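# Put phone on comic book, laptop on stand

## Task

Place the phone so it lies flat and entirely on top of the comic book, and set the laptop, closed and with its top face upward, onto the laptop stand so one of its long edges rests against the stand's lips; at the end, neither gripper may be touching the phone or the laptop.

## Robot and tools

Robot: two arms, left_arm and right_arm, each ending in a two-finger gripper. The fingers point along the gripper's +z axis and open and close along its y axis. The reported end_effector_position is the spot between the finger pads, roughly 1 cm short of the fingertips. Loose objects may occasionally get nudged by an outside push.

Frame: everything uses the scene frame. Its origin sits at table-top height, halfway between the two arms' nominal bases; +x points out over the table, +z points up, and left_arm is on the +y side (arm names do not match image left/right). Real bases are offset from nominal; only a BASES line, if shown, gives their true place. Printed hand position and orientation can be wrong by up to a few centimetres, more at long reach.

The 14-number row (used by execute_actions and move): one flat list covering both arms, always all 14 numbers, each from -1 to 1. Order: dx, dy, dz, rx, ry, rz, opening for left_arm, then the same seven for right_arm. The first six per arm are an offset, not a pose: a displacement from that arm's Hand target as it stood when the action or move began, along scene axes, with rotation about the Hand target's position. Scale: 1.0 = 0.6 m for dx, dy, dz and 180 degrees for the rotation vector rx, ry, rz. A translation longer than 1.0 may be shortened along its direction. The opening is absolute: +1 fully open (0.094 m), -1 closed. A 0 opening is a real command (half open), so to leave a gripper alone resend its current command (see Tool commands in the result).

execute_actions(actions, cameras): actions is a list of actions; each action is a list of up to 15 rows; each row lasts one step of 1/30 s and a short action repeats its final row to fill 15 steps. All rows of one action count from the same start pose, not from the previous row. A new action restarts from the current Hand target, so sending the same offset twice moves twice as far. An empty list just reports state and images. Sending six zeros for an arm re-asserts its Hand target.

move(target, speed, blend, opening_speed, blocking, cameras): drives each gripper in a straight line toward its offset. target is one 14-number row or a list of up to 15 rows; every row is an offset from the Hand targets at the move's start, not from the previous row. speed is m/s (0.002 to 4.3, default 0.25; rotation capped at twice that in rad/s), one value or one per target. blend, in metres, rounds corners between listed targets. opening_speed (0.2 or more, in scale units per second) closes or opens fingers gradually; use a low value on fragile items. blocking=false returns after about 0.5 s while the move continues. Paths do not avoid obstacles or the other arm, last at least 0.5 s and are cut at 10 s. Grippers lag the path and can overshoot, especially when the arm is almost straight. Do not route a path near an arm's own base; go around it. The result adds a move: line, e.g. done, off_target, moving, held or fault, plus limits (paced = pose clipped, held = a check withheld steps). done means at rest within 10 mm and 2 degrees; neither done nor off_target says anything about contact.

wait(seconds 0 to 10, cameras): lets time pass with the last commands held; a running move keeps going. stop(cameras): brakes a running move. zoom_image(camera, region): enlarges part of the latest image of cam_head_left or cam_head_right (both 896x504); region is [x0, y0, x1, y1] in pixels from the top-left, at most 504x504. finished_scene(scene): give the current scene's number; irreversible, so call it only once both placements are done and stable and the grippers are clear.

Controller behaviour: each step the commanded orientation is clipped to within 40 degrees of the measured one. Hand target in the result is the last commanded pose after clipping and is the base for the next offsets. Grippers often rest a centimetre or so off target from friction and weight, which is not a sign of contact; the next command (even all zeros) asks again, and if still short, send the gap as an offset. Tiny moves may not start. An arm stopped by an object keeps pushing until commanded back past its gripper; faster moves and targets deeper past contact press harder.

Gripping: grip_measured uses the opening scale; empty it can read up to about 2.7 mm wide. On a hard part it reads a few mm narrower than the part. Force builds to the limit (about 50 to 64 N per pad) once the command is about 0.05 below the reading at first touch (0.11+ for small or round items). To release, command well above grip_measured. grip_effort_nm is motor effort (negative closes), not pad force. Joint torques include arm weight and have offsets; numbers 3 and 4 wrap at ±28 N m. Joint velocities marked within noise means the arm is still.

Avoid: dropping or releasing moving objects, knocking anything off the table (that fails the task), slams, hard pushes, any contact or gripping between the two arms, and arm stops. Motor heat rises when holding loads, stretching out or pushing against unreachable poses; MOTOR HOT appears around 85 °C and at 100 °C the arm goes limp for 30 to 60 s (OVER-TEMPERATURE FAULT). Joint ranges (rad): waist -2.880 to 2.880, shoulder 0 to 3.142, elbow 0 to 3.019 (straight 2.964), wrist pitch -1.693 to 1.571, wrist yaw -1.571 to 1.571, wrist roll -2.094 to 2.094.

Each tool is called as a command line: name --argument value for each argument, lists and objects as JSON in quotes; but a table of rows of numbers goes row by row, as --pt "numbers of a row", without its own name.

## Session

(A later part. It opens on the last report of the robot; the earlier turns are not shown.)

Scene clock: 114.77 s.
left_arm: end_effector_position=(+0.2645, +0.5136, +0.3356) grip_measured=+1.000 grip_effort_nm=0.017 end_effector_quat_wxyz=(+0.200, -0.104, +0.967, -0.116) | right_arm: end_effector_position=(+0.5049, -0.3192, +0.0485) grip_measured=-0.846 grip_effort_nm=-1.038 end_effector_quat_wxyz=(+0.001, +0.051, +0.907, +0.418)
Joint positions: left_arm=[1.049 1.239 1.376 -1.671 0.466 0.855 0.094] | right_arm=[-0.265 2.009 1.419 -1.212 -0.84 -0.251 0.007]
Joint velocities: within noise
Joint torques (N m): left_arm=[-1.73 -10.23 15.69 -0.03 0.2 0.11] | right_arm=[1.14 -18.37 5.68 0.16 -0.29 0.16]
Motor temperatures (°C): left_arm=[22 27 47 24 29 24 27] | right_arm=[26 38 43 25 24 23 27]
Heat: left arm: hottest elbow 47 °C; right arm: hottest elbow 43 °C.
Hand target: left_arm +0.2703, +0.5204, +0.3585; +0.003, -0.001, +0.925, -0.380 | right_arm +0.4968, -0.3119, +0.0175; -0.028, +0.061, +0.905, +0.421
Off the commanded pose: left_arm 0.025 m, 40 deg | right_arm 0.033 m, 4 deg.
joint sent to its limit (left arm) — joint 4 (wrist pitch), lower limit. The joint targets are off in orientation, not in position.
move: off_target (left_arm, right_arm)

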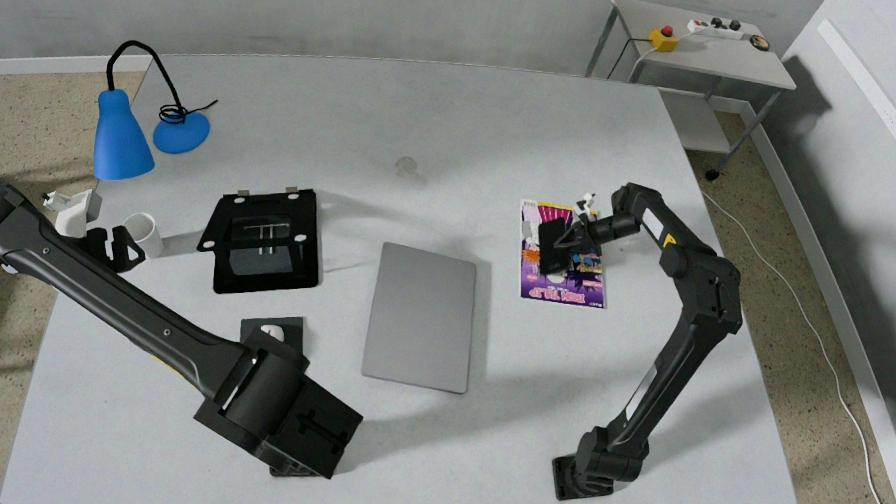

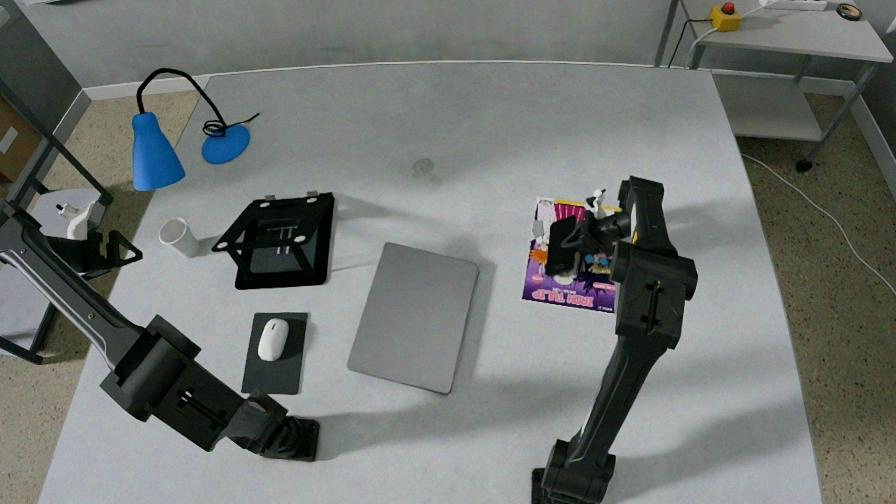

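move --target '[0,0,0,0,0,0,1,0,0,0.015,0,0,0,-0.95]' --speed 0.05 --cameras '[]'

move --target '[0,0,0,0,0,0,1,0,0,0,0,0,0,-0.1]' --opening_speed 0.3

zoom_image --camera "cam_head_right" --region '[500, 180, 640, 320]'

zoom_image --camera "cam_head_left" --region '[500, 180, 640, 320]'

Scene clock: 119.83 s.
left_arm: end_effector_position=(+0.2645, +0.5136, +0.3356) grip_measured=+1.000 grip_effort_nm=0.017 end_effector_quat_wxyz=(+0.200, -0.104, +0.967, -0.116) | right_arm: end_effector_position=(+0.5049, -0.3192, +0.0485) grip_measured=-0.846 grip_effort_nm=-1.038 end_effector_quat_wxyz=(+0.001, +0.051, +0.907, +0.418)
Joint positions: left_arm=[1.049 1.239 1.376 -1.671 0.466 0.855 0.094] | right_arm=[-0.265 2.009 1.419 -1.212 -0.84 -0.251 0.007]
Joint velocities: within noise
Joint torques (N m): left_arm=[-2.32 -10.11 15.72 0.03 0.19 0.11] | right_arm=[1.14 -19.14 6.15 -0.44 -0.3 0.18]
Motor temperatures (°C): left_arm=[22 27 48 24 29 24 27] | right_arm=[26 37 43 25 24 23 27]
Heat: left arm: hottest elbow 48 °C; right arm: hottest elbow 43 °C.
Hand target: left_arm +0.2703, +0.5204, +0.3585; +0.003, -0.001, +0.925, -0.380 | right_arm +0.4968, -0.3119, +0.0266; -0.028, +0.061, +0.905, +0.421
Off the commanded pose: left_arm 0.025 m, 40 deg | right_arm 0.025 m, 4 deg.
joint sent to its limit (left arm) — joint 4 (wrist pitch), lower limit. The joint targets are off in orientation, not in position.
move: off_target (left_arm, right_arm)
No camera images: "cameras" was empty.

Scene clock: 122.97 s.
left_arm: end_effector_position=(+0.2645, +0.5136, +0.3356) grip_measured=+1.000 grip_effort_nm=0.017 end_effector_quat_wxyz=(+0.200, -0.104, +0.967, -0.116) | right_arm: end_effector_position=(+0.5040, -0.3197, +0.0446) grip_measured=-0.102 grip_effort_nm=0.066 end_effector_quat_wxyz=(-0.003, +0.052, +0.908, +0.416)
Joint positions: left_arm=[1.049 1.239 1.376 -1.671 0.466 0.855 0.094] | right_arm=[-0.265 2.016 1.419 -1.212 -0.834 -0.251 0.042]
Joint velocities: within noise
Joint torques (N m): left_arm=[-1.85 -9.58 15.8 0.18 0.2 0.13] | right_arm=[1.26 -19.66 6.16 -0.44 -0.49 0.18]
Motor temperatures (°C): left_arm=[22 27 48 24 29 24 27] | right_arm=[26 38 42 25 24 23 27]
Heat: left arm: hottest elbow 48 °C; right arm: hottest elbow 42 °C.
Hand target: left_arm +0.2703, +0.5204, +0.3585; +0.003, -0.001, +0.925, -0.380 | right_arm +0.4968, -0.3119, +0.0265; -0.028, +0.061, +0.905, +0.421
Off the commanded pose: left_arm 0.025 m, 40 deg | right_arm 0.021 m, 3 deg.
joint sent to its limit (left arm) — joint 4 (wrist pitch), lower limit. The joint targets are off in orientation, not in position.
move: off_target (left_arm, right_arm)

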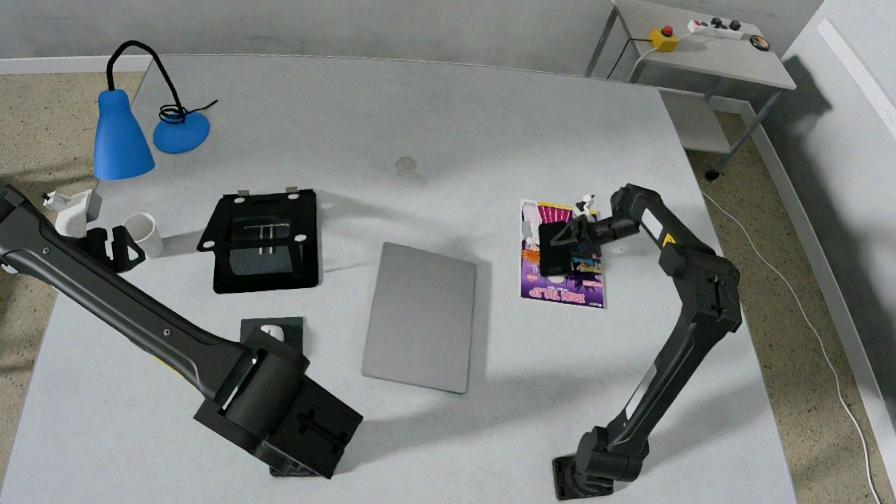

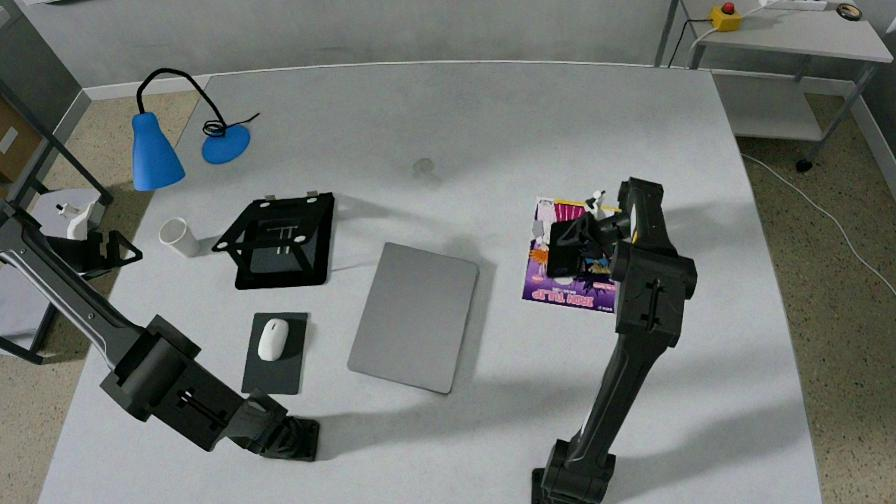

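Scaled by 3.600.

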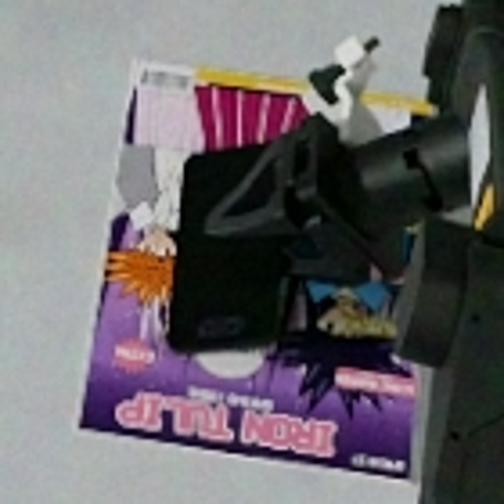

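Scaled by 3.600.

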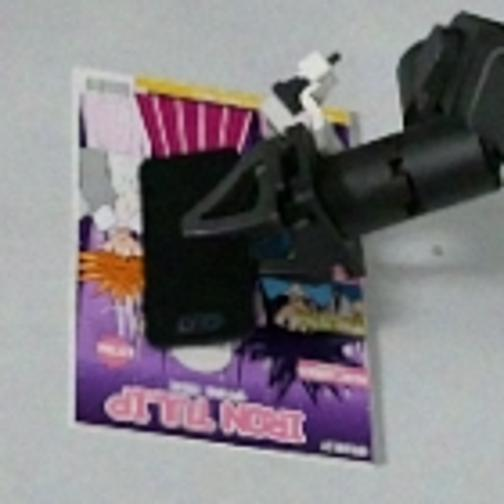

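move --target '[0,0,0,0,0,0,1,0,-0.06,0,0,0,0,-0.1]' --speed 0.05

zoom_image --camera "cam_head_right" --region '[500, 180, 640, 320]'

zoom_image --camera "cam_head_left" --region '[500, 180, 640, 320]'

Scene clock: 128.07 s.
left_arm: end_effector_position=(+0.2645, +0.5136, +0.3356) grip_measured=+1.000 grip_effort_nm=0.017 end_effector_quat_wxyz=(+0.200, -0.104, +0.967, -0.116) | right_arm: end_effector_position=(+0.4867, -0.3388, +0.0338) grip_measured=-0.101 grip_effort_nm=0.061 end_effector_quat_wxyz=(-0.027, +0.058, +0.905, +0.421)
Joint positions: left_arm=[1.049 1.239 1.376 -1.671 0.466 0.855 0.094] | right_arm=[-0.307 2.042 1.419 -1.287 -0.819 -0.322 0.042]
Joint velocities: within noise
Joint torques (N m): left_arm=[-2.43 -10.17 15.58 -0.14 0.23 0.14] | right_arm=[-0.26 -19.25 9.55 -0.87 -0.32 0.08]
Motor temperatures (°C): left_arm=[22 27 48 24 29 24 27] | right_arm=[26 38 42 25 24 23 27]
Heat: left arm: hottest elbow 48 °C; right arm: hottest elbow 42 °C.
Hand target: left_arm +0.2704, +0.5204, +0.3585; +0.003, -0.001, +0.925, -0.380 | right_arm +0.4968, -0.3480, +0.0265; -0.028, +0.061, +0.905, +0.421
Off the commanded pose: left_arm 0.025 m, 40 deg | right_arm 0.015 m, 0 deg.
joint sent to its limit (left arm) — joint 4 (wrist pitch), lower limit. The joint targets are off in orientation, not in position.
move: off_target (left_arm, right_arm)

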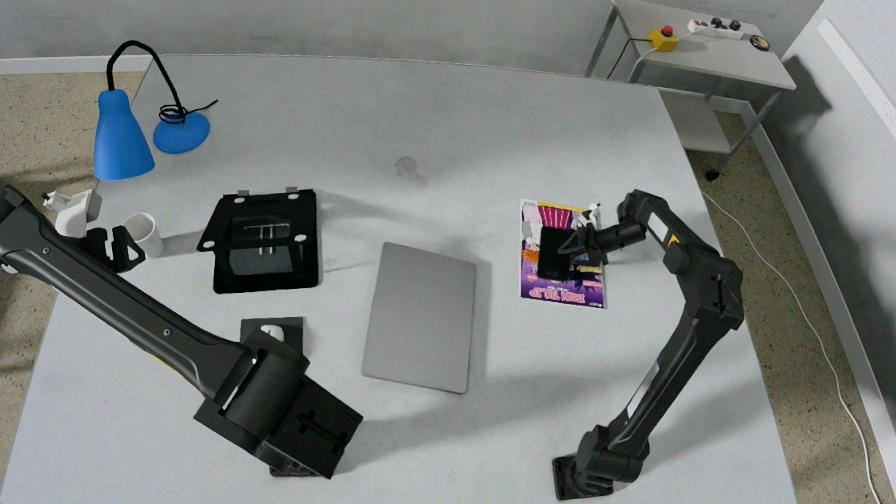

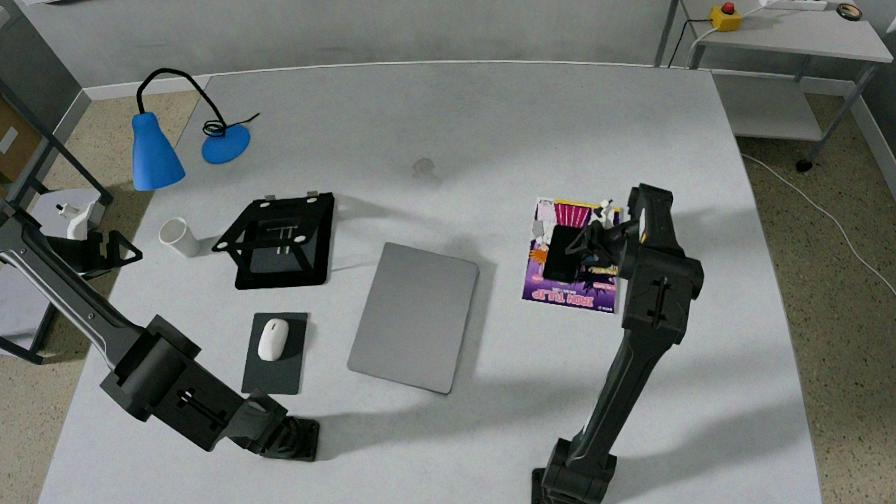

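Scaled by 3.600.

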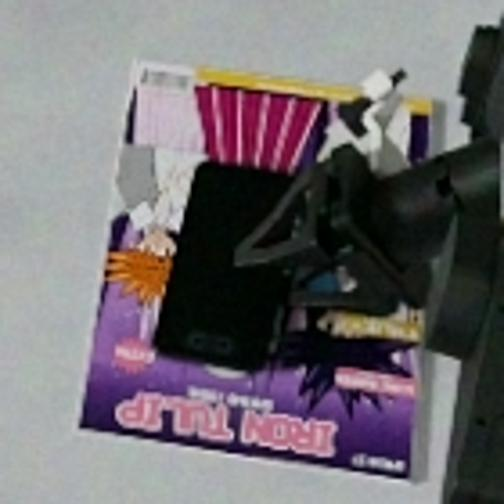

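Scaled by 3.600.

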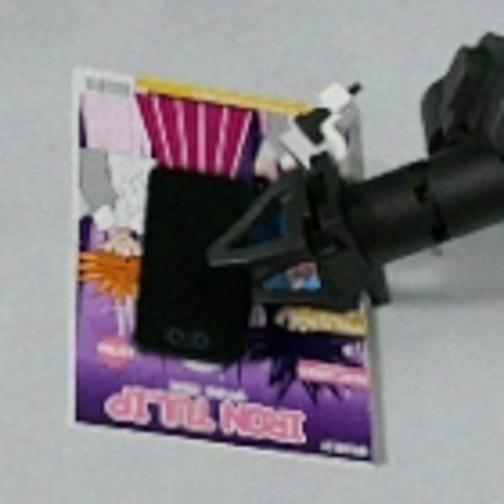

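move --target '[0,0,0,0,0,0,1,0,-0.085,0.012,0,0,0,-0.1]' --speed 0.06

zoom_image --camera "cam_head_right" --region '[500, 180, 640, 320]'

zoom_image --camera "cam_head_left" --region '[500, 180, 640, 320]'

Scene clock: 133.13 s.
left_arm: end_effector_position=(+0.2645, +0.5136, +0.3356) grip_measured=+1.000 grip_effort_nm=0.017 end_effector_quat_wxyz=(+0.200, -0.104, +0.967, -0.116) | right_arm: end_effector_position=(+0.4852, -0.3887, +0.0401) grip_measured=-0.101 grip_effort_nm=0.056 end_effector_quat_wxyz=(-0.030, +0.060, +0.904, +0.421)
Joint positions: left_arm=[1.049 1.239 1.376 -1.671 0.466 0.855 0.094] | right_arm=[-0.394 2.085 1.506 -1.419 -0.786 -0.434 0.042]
Joint velocities: within noise
Joint torques (N m): left_arm=[-2.49 -9.58 15.65 0.13 0.23 0.14] | right_arm=[-0.21 -19.78 10.19 -0.88 -0.32 0.01]
Motor temperatures (°C): left_arm=[22 27 48 24 29 24 27] | right_arm=[26 38 42 25 24 23 26]
Heat: left arm: hottest elbow 48 °C; right arm: hottest elbow 42 °C.
Hand target: left_arm +0.2704, +0.5204, +0.3585; +0.003, -0.001, +0.925, -0.380 | right_arm +0.4968, -0.3989, +0.0336; -0.028, +0.061, +0.904, +0.421
Off the commanded pose: left_arm 0.025 m, 40 deg | right_arm 0.017 m, 0 deg.
joint sent to its limit (left arm) — joint 4 (wrist pitch), lower limit. The joint targets are off in orientation, not in position.
move: off_target (left_arm, right_arm)

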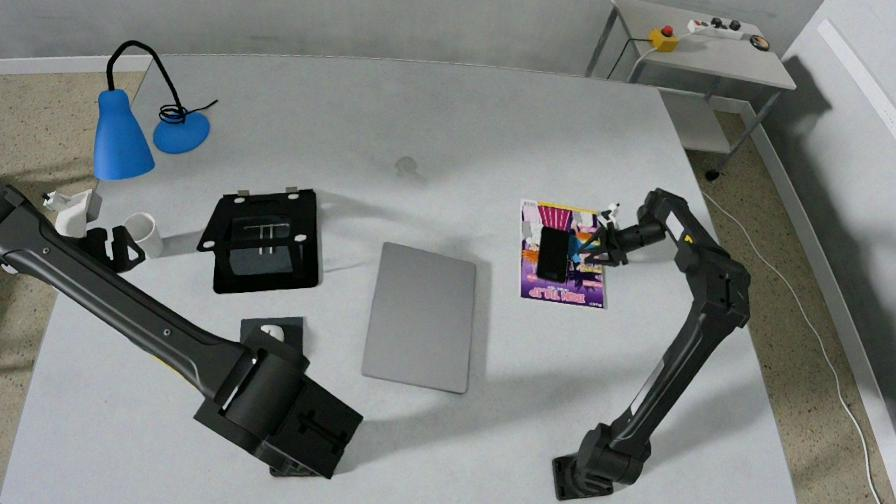

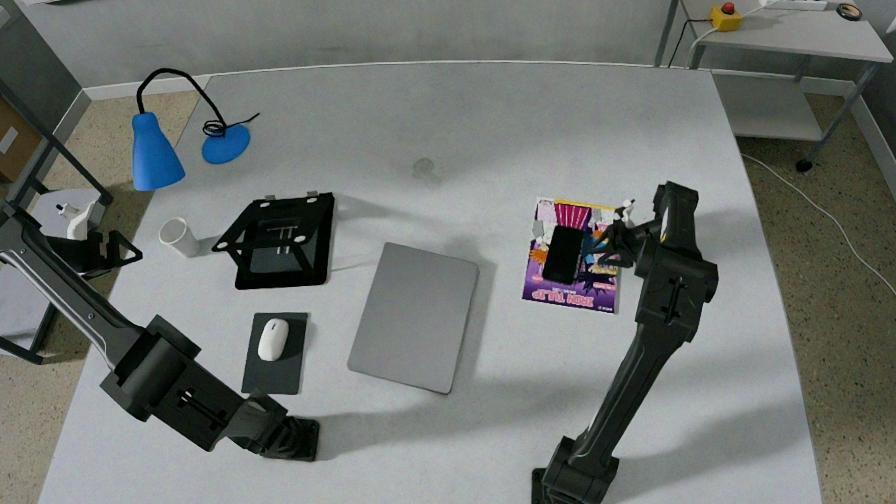

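Scaled by 3.600.

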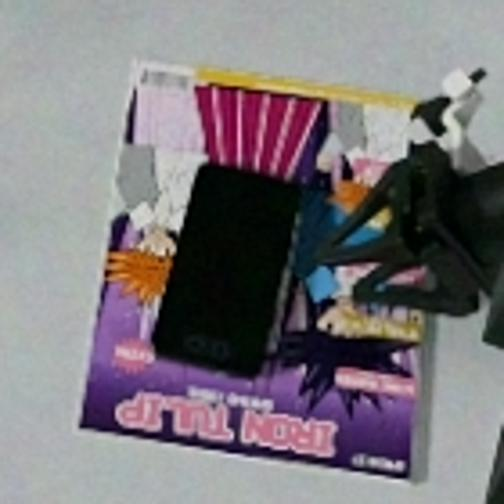

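Scaled by 3.600.

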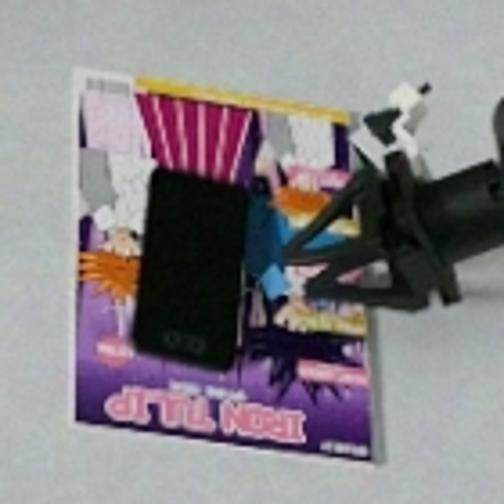

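move --target '[0.1,-0.5,-0.1,0,0,-0.0556,0.35,0,-0.15,0.22,-0.1,0,0,-0.1]' --speed 0.25

zoom_image --camera "cam_head_right" --region '[300, 180, 560, 400]'

zoom_image --camera "cam_head_left" --region '[300, 180, 560, 400]'

Scene clock: 145.00 s.
left_arm: end_effector_position=(+0.3331, +0.2239, +0.3015) grip_measured=+0.352 grip_effort_nm=-0.081 end_effector_quat_wxyz=(+0.085, +0.046, +0.940, -0.327) | right_arm: end_effector_position=(+0.4859, -0.4765, +0.1456) grip_measured=-0.101 grip_effort_nm=0.056 end_effector_quat_wxyz=(-0.039, +0.062, +0.956, +0.284)
Joint positions: left_arm=[0.278 1.12 1.138 -1.671 0.684 0.433 0.064] | right_arm=[-0.469 1.984 1.744 -1.655 -0.492 -0.417 0.042]
Joint velocities: within noise
Joint torques (N m): left_arm=[-2.61 -7.18 9.39 -0.29 0.52 -0.08] | right_arm=[-0.26 -23.71 11.92 -0.79 -0.21 0.17]
Motor temperatures (°C): left_arm=[22 27 48 24 29 24 27] | right_arm=[26 38 43 25 24 23 26]
Heat: left arm: hottest elbow 48 °C; right arm: hottest elbow 43 °C.
Hand target: left_arm +0.3303, +0.2203, +0.2985; -0.030, +0.080, +0.922, -0.379 | right_arm +0.4967, -0.4889, +0.1656; -0.018, +0.064, +0.959, +0.274
Off the commanded pose: left_arm 0.005 m, 15 deg | right_arm 0.026 m, 3 deg.
joint sent to its limit (left arm) — joint 4 (wrist pitch), lower limit. The joint targets are off in orientation, not in position.
move: off_target (left_arm, right_arm)

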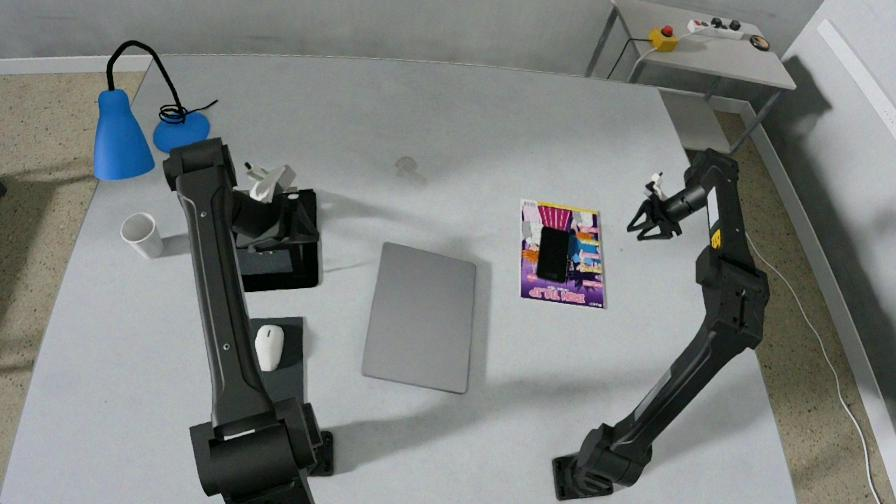

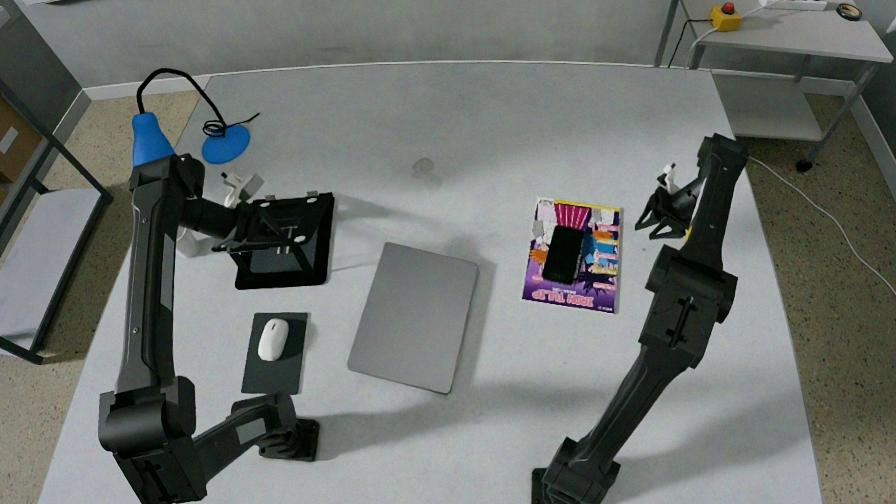

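Scaled by 1.938.

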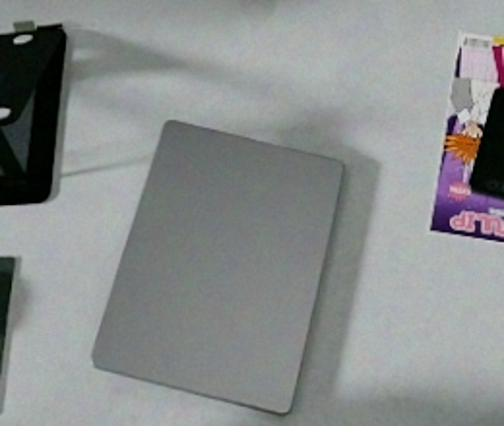

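Scaled by 1.938.

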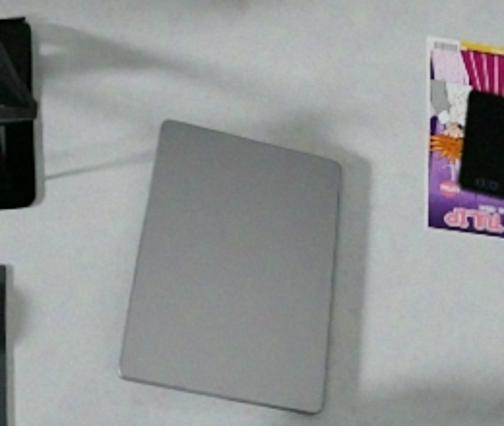

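move --target '[-0.01,0,-0.3,0,0,0,0.35,0,0,0,0,0,0,-0.1]' --speed 0.25

zoom_image --camera "cam_head_right" --region '[250, 180, 510, 400]'

zoom_image --camera "cam_head_left" --region '[250, 180, 510, 400]'

Scene clock: 151.27 s.
left_arm: end_effector_position=(+0.3240, +0.2217, +0.1209) grip_measured=+0.352 grip_effort_nm=-0.081 end_effector_quat_wxyz=(-0.032, +0.072, +0.922, -0.379) | right_arm: end_effector_position=(+0.4858, -0.4764, +0.1456) grip_measured=-0.101 grip_effort_nm=0.056 end_effector_quat_wxyz=(-0.040, +0.062, +0.956, +0.284)
Joint positions: left_arm=[0.278 1.429 0.863 -1.425 0.68 0.612 0.064] | right_arm=[-0.469 1.984 1.744 -1.656 -0.492 -0.417 0.042]
Joint velocities: within noise
Joint torques (N m): left_arm=[-1.85 -10.93 7.77 0.1 0.36 0.15] | right_arm=[-0.26 -23.82 11.88 -0.79 -0.21 0.17]
Motor temperatures (°C): left_arm=[22 27 47 24 29 24 27] | right_arm=[26 39 44 25 24 23 26]
Heat: left arm: hottest elbow 47 °C; right arm: hottest elbow 44 °C.
Hand target: left_arm +0.3243, +0.2203, +0.1185; -0.030, +0.080, +0.922, -0.379 | right_arm +0.4967, -0.4889, +0.1656; -0.018, +0.064, +0.959, +0.274
Off the commanded pose: left_arm 0.003 m, 1 deg | right_arm 0.026 m, 3 deg.
move: off_target (right_arm)

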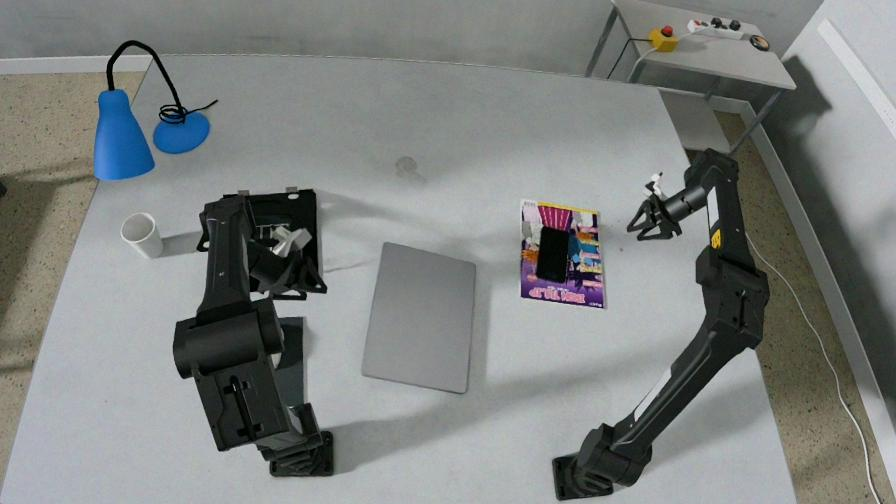

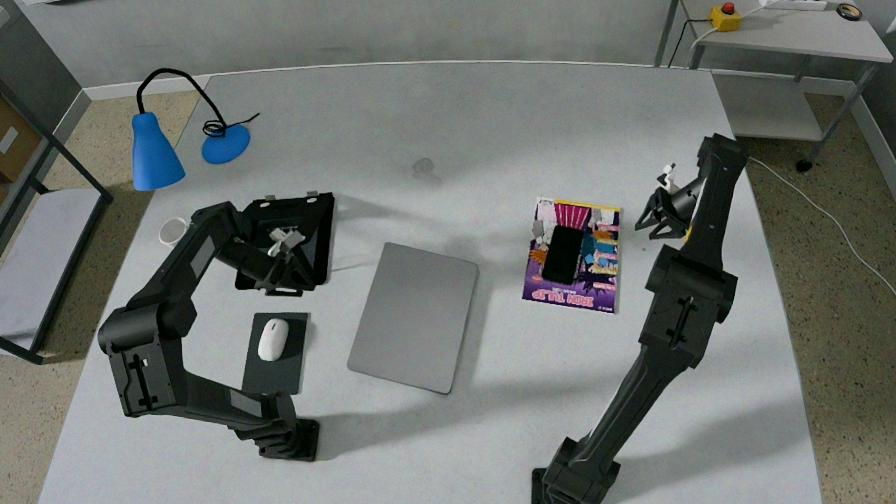

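Scaled by 1.938.

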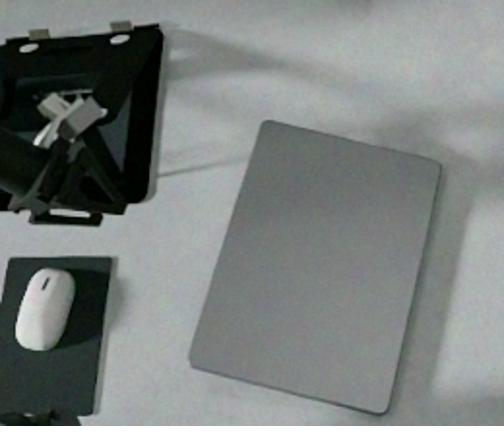

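Scaled by 1.938.

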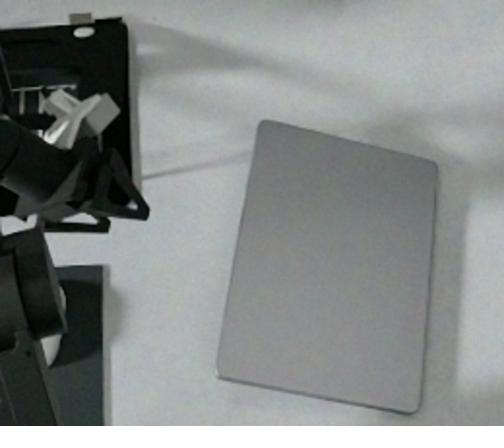

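move --pt "0 -0.1 0 0 0 0 0.4 0 0 0 0 0 0 -0.1" --pt "0 -0.1 -0.1 -0.082 0.0145 0 0.4 0 0 0 0 0 0 -0.1" --speed 0.15

zoom_image --camera "cam_head_right" --region '[250, 200, 450, 370]'

zoom_image --camera "cam_head_left" --region '[250, 200, 450, 370]'

Scene clock: 162.27 s.
left_arm: end_effector_position=(+0.3492, +0.1566, +0.0961) grip_measured=+0.398 grip_effort_nm=0.125 end_effector_quat_wxyz=(+0.020, +0.120, +0.872, -0.474) | right_arm: end_effector_position=(+0.4858, -0.4764, +0.1456) grip_measured=-0.101 grip_effort_nm=0.061 end_effector_quat_wxyz=(-0.040, +0.062, +0.956, +0.284)
Joint positions: left_arm=[0.142 1.538 0.817 -1.23 0.937 0.638 0.066] | right_arm=[-0.469 1.984 1.744 -1.656 -0.492 -0.417 0.042]
Joint velocities: within noise
Joint torques (N m): left_arm=[0.79 -3.84 2.48 -0.99 0.55 0.16] | right_arm=[-0.38 -23.82 11.85 -0.77 -0.2 0.17]
Motor temperatures (°C): left_arm=[22 27 45 24 29 24 27] | right_arm=[26 41 46 25 24 23 26]
Heat: left arm: hottest elbow 45 °C; right arm: hottest elbow 46 °C.
Hand target: left_arm +0.3243, +0.1604, +0.0584; -0.040, +0.074, +0.864, -0.496 | right_arm +0.4967, -0.4889, +0.1656; -0.018, +0.064, +0.959, +0.274
Off the commanded pose: left_arm 0.045 m, 9 deg | right_arm 0.026 m, 3 deg.
move: off_target (left_arm, right_arm)

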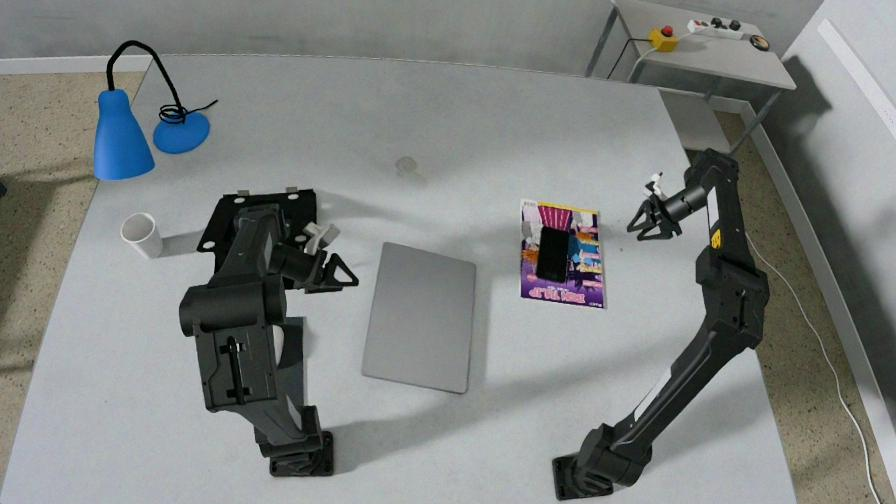

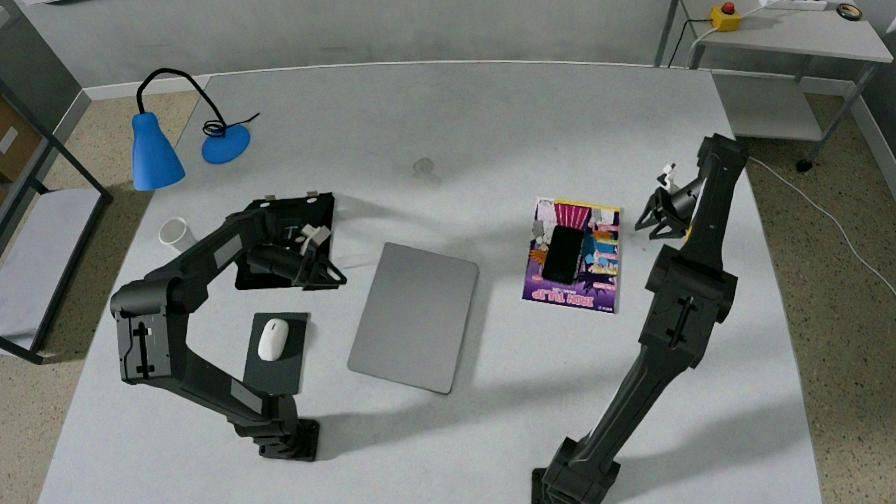

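Scaled by 2.520.

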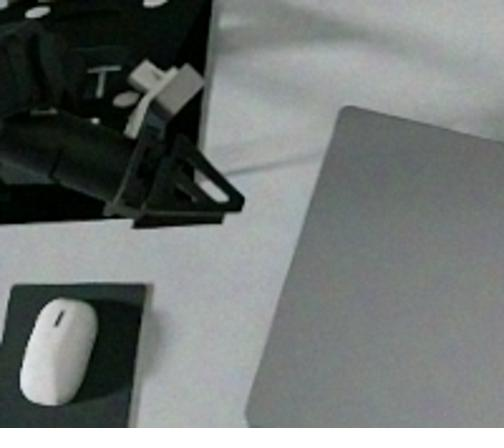

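Scaled by 2.520.

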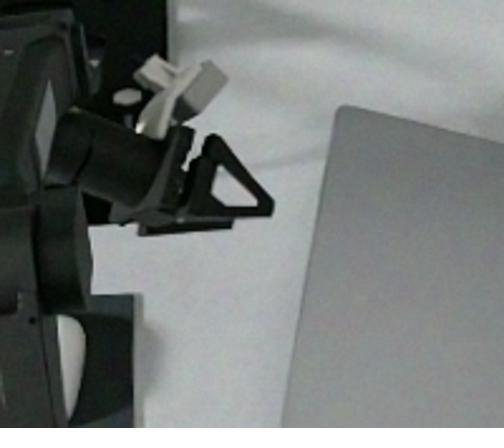

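move --pt "0.025 0 0.1 0 0 0 0.4 0 0 0 0 0 0 -0.1" --pt "-0.06 -0.03 0.1 0 0 0.083 0.4 0 0 0 0 0 0 -0.1" --speed 0.15

zoom_image --camera "cam_head_right" --region '[180, 180, 450, 370]'

zoom_image --camera "cam_head_left" --region '[180, 180, 450, 370]'

Scene clock: 169.50 s.
left_arm: end_effector_position=(+0.2889, +0.1396, +0.1177) grip_measured=+0.398 grip_effort_nm=0.129 end_effector_quat_wxyz=(+0.017, -0.034, +0.866, -0.498) | right_arm: end_effector_position=(+0.4858, -0.4764, +0.1456) grip_measured=-0.101 grip_effort_nm=0.056 end_effector_quat_wxyz=(-0.040, +0.062, +0.956, +0.284)
Joint positions: left_arm=[0.153 1.24 0.581 -1.097 1.033 0.209 0.066] | right_arm=[-0.469 1.984 1.744 -1.656 -0.492 -0.417 0.042]
Joint velocities: within noise
Joint torques (N m): left_arm=[-0.97 -8.76 6.89 0.32 0.48 0.04] | right_arm=[-0.26 -23.77 11.88 -0.81 -0.21 0.17]
Motor temperatures (°C): left_arm=[22 27 44 24 29 24 27] | right_arm=[26 42 47 25 24 23 26]
Heat: left arm: hottest elbow 44 °C; right arm: hottest elbow 47 °C.
Hand target: left_arm +0.2883, +0.1424, +0.1185; +0.025, -0.039, +0.867, -0.496 | right_arm +0.4967, -0.4889, +0.1656; -0.018, +0.064, +0.959, +0.274
Off the commanded pose: left_arm 0.003 m, 1 deg | right_arm 0.026 m, 3 deg.
move: off_target (right_arm)

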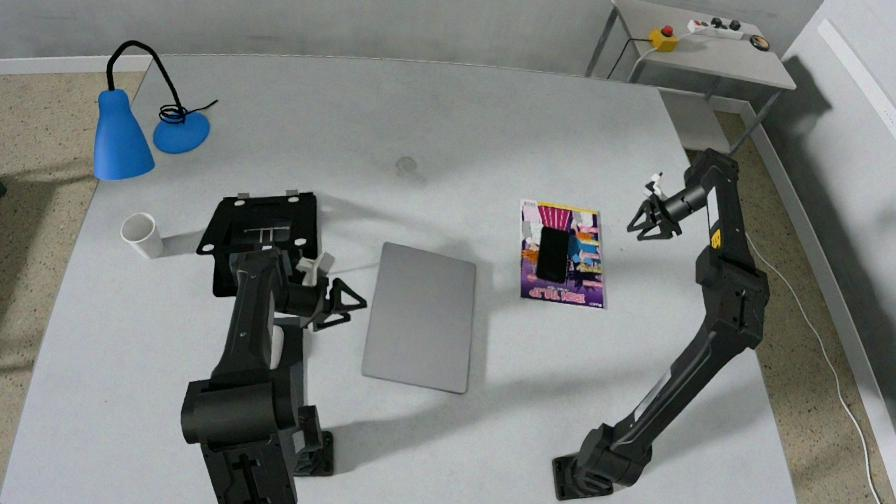

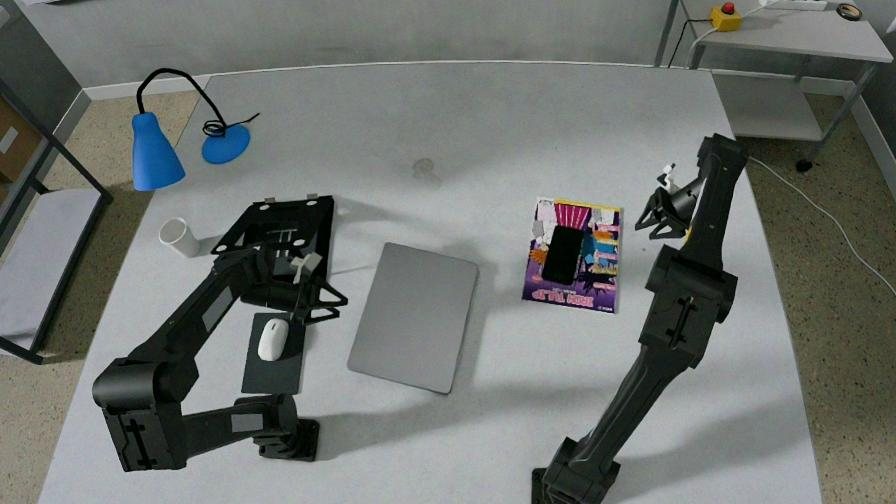

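Scaled by 1.867.

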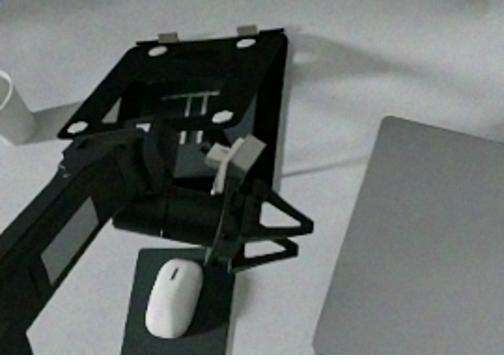

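Scaled by 1.867.

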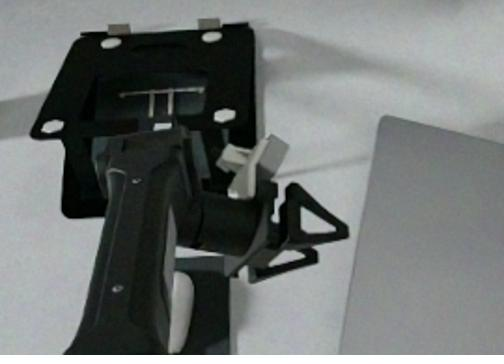

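move --pt "0 0.055 0 0 0 0 0.4 0 0 0 0 0 0 -0.1" --pt "0 0.055 -0.1 0 0 0 0.4 0 0 0 0 0 0 -0.1" --speed 0.15

zoom_image --camera "cam_head_right" --region '[250, 200, 450, 370]'

zoom_image --camera "cam_head_left" --region '[250, 200, 450, 370]'

Scene clock: 175.70 s.
left_arm: end_effector_position=(+0.2893, +0.1731, +0.0620) grip_measured=+0.398 grip_effort_nm=0.125 end_effector_quat_wxyz=(+0.022, -0.037, +0.867, -0.496) | right_arm: end_effector_position=(+0.4858, -0.4764, +0.1456) grip_measured=-0.101 grip_effort_nm=0.066 end_effector_quat_wxyz=(-0.040, +0.062, +0.956, +0.284)
Joint positions: left_arm=[0.28 1.448 0.56 -1.041 0.998 0.421 0.066] | right_arm=[-0.469 1.984 1.744 -1.656 -0.492 -0.417 0.042]
Joint velocities: within noise
Joint torques (N m): left_arm=[-1.26 -8.53 5.35 0.02 0.49 0.18] | right_arm=[-0.38 -23.77 11.86 -0.76 -0.21 0.17]
Motor temperatures (°C): left_arm=[22 27 43 24 29 24 27] | right_arm=[26 43 47 25 24 23 26]
Heat: left arm: hottest elbow 43 °C; right arm: hottest elbow 47 °C.
Hand target: left_arm +0.2883, +0.1754, +0.0584; +0.025, -0.039, +0.867, -0.496 | right_arm +0.4967, -0.4889, +0.1656; -0.018, +0.064, +0.959, +0.274
Off the commanded pose: left_arm 0.004 m, 0 deg | right_arm 0.026 m, 3 deg.
move: off_target (right_arm)

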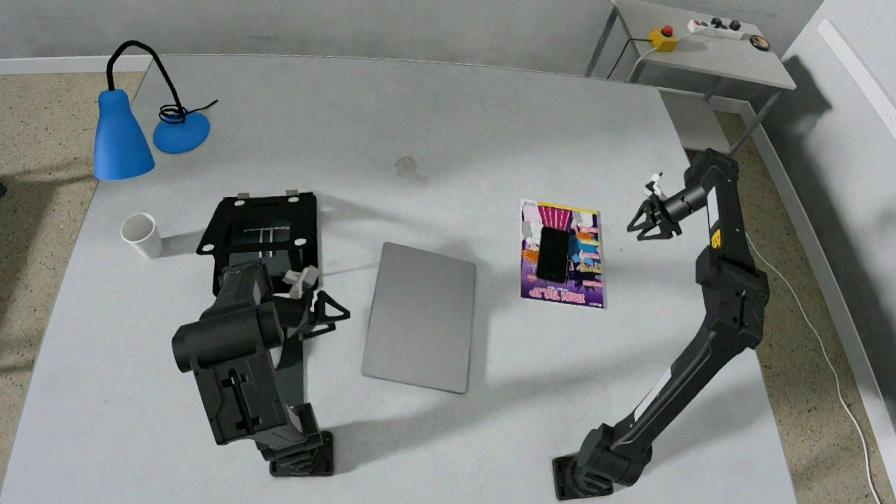

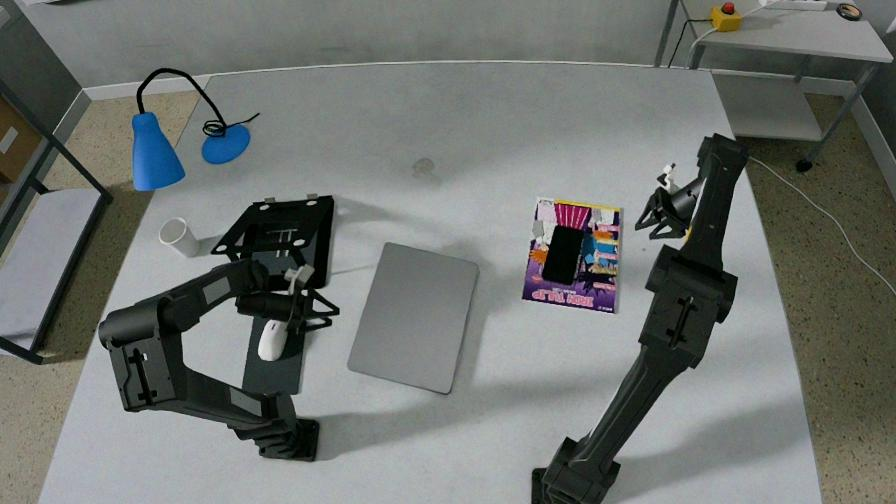

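Scaled by 2.520.

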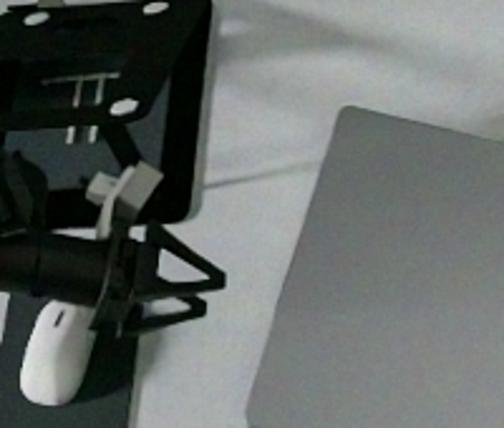

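Scaled by 2.520.

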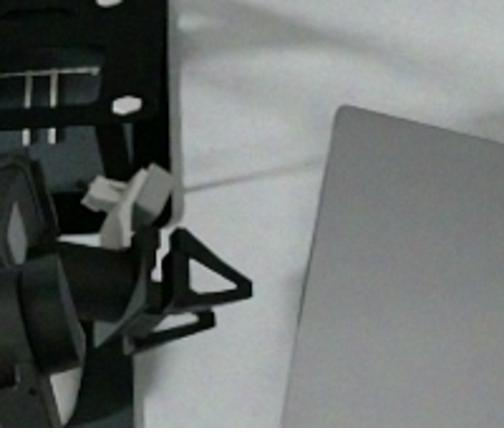

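move --target '[0.035,-0.175,0,0,0,0,0.4,0,0,0,0,0,0,-0.1]' --speed 0.08

zoom_image --camera "cam_head_right" --region '[250, 200, 450, 370]'

zoom_image --camera "cam_head_left" --region '[250, 200, 450, 370]'

Scene clock: 182.37 s.
left_arm: end_effector_position=(+0.3122, +0.0744, +0.0555) grip_measured=+0.398 grip_effort_nm=0.125 end_effector_quat_wxyz=(+0.020, -0.046, +0.867, -0.496) | right_arm: end_effector_position=(+0.4858, -0.4764, +0.1456) grip_measured=-0.101 grip_effort_nm=0.061 end_effector_quat_wxyz=(-0.040, +0.062, +0.956, +0.284)
Joint positions: left_arm=[-0.105 1.371 0.462 -0.383 1.014 -0.339 0.066] | right_arm=[-0.469 1.984 1.744 -1.656 -0.492 -0.417 0.042]
Joint velocities: within noise
Joint torques (N m): left_arm=[-3.08 -10.52 5.87 1.33 0.44 -0.02] | right_arm=[-0.32 -23.77 11.86 -0.81 -0.2 0.17]
Motor temperatures (°C): left_arm=[22 27 42 24 29 24 27] | right_arm=[26 43 48 25 24 23 26]
Heat: left arm: hottest elbow 42 °C; right arm: hottest elbow 48 °C.
Hand target: left_arm +0.3094, +0.0704, +0.0585; +0.025, -0.039, +0.867, -0.496 | right_arm +0.4967, -0.4889, +0.1656; -0.018, +0.064, +0.959, +0.274
Off the commanded pose: left_arm 0.006 m, 1 deg | right_arm 0.026 m, 3 deg.
move: off_target (right_arm)

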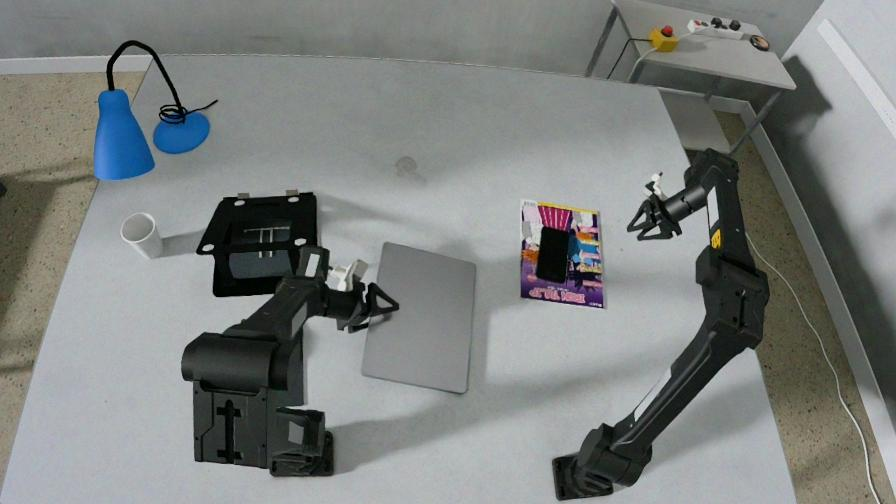

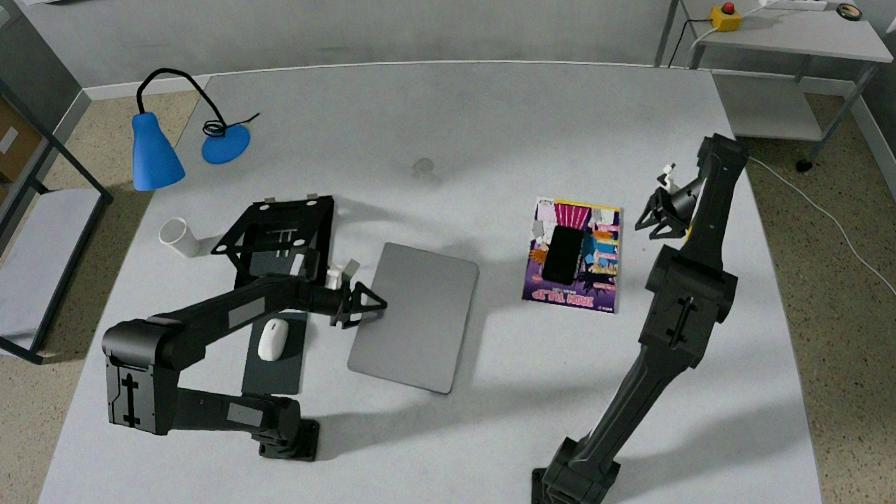

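Scaled by 2.520.

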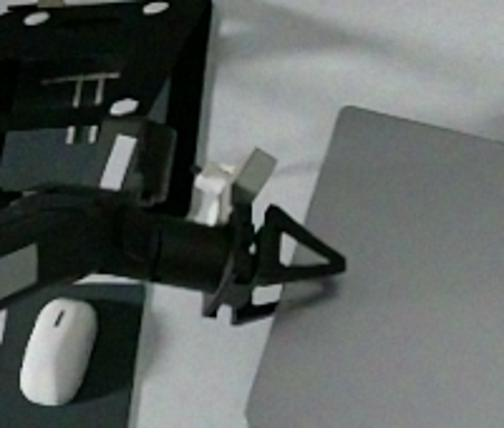

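Scaled by 2.520.

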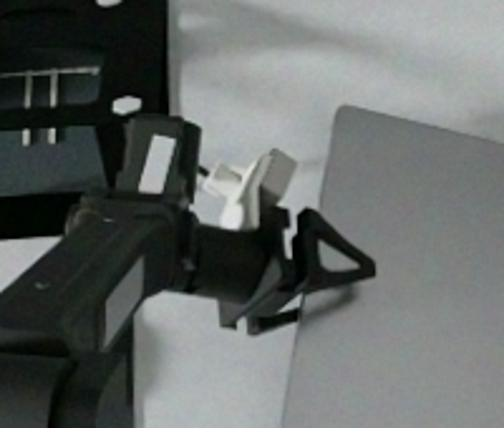

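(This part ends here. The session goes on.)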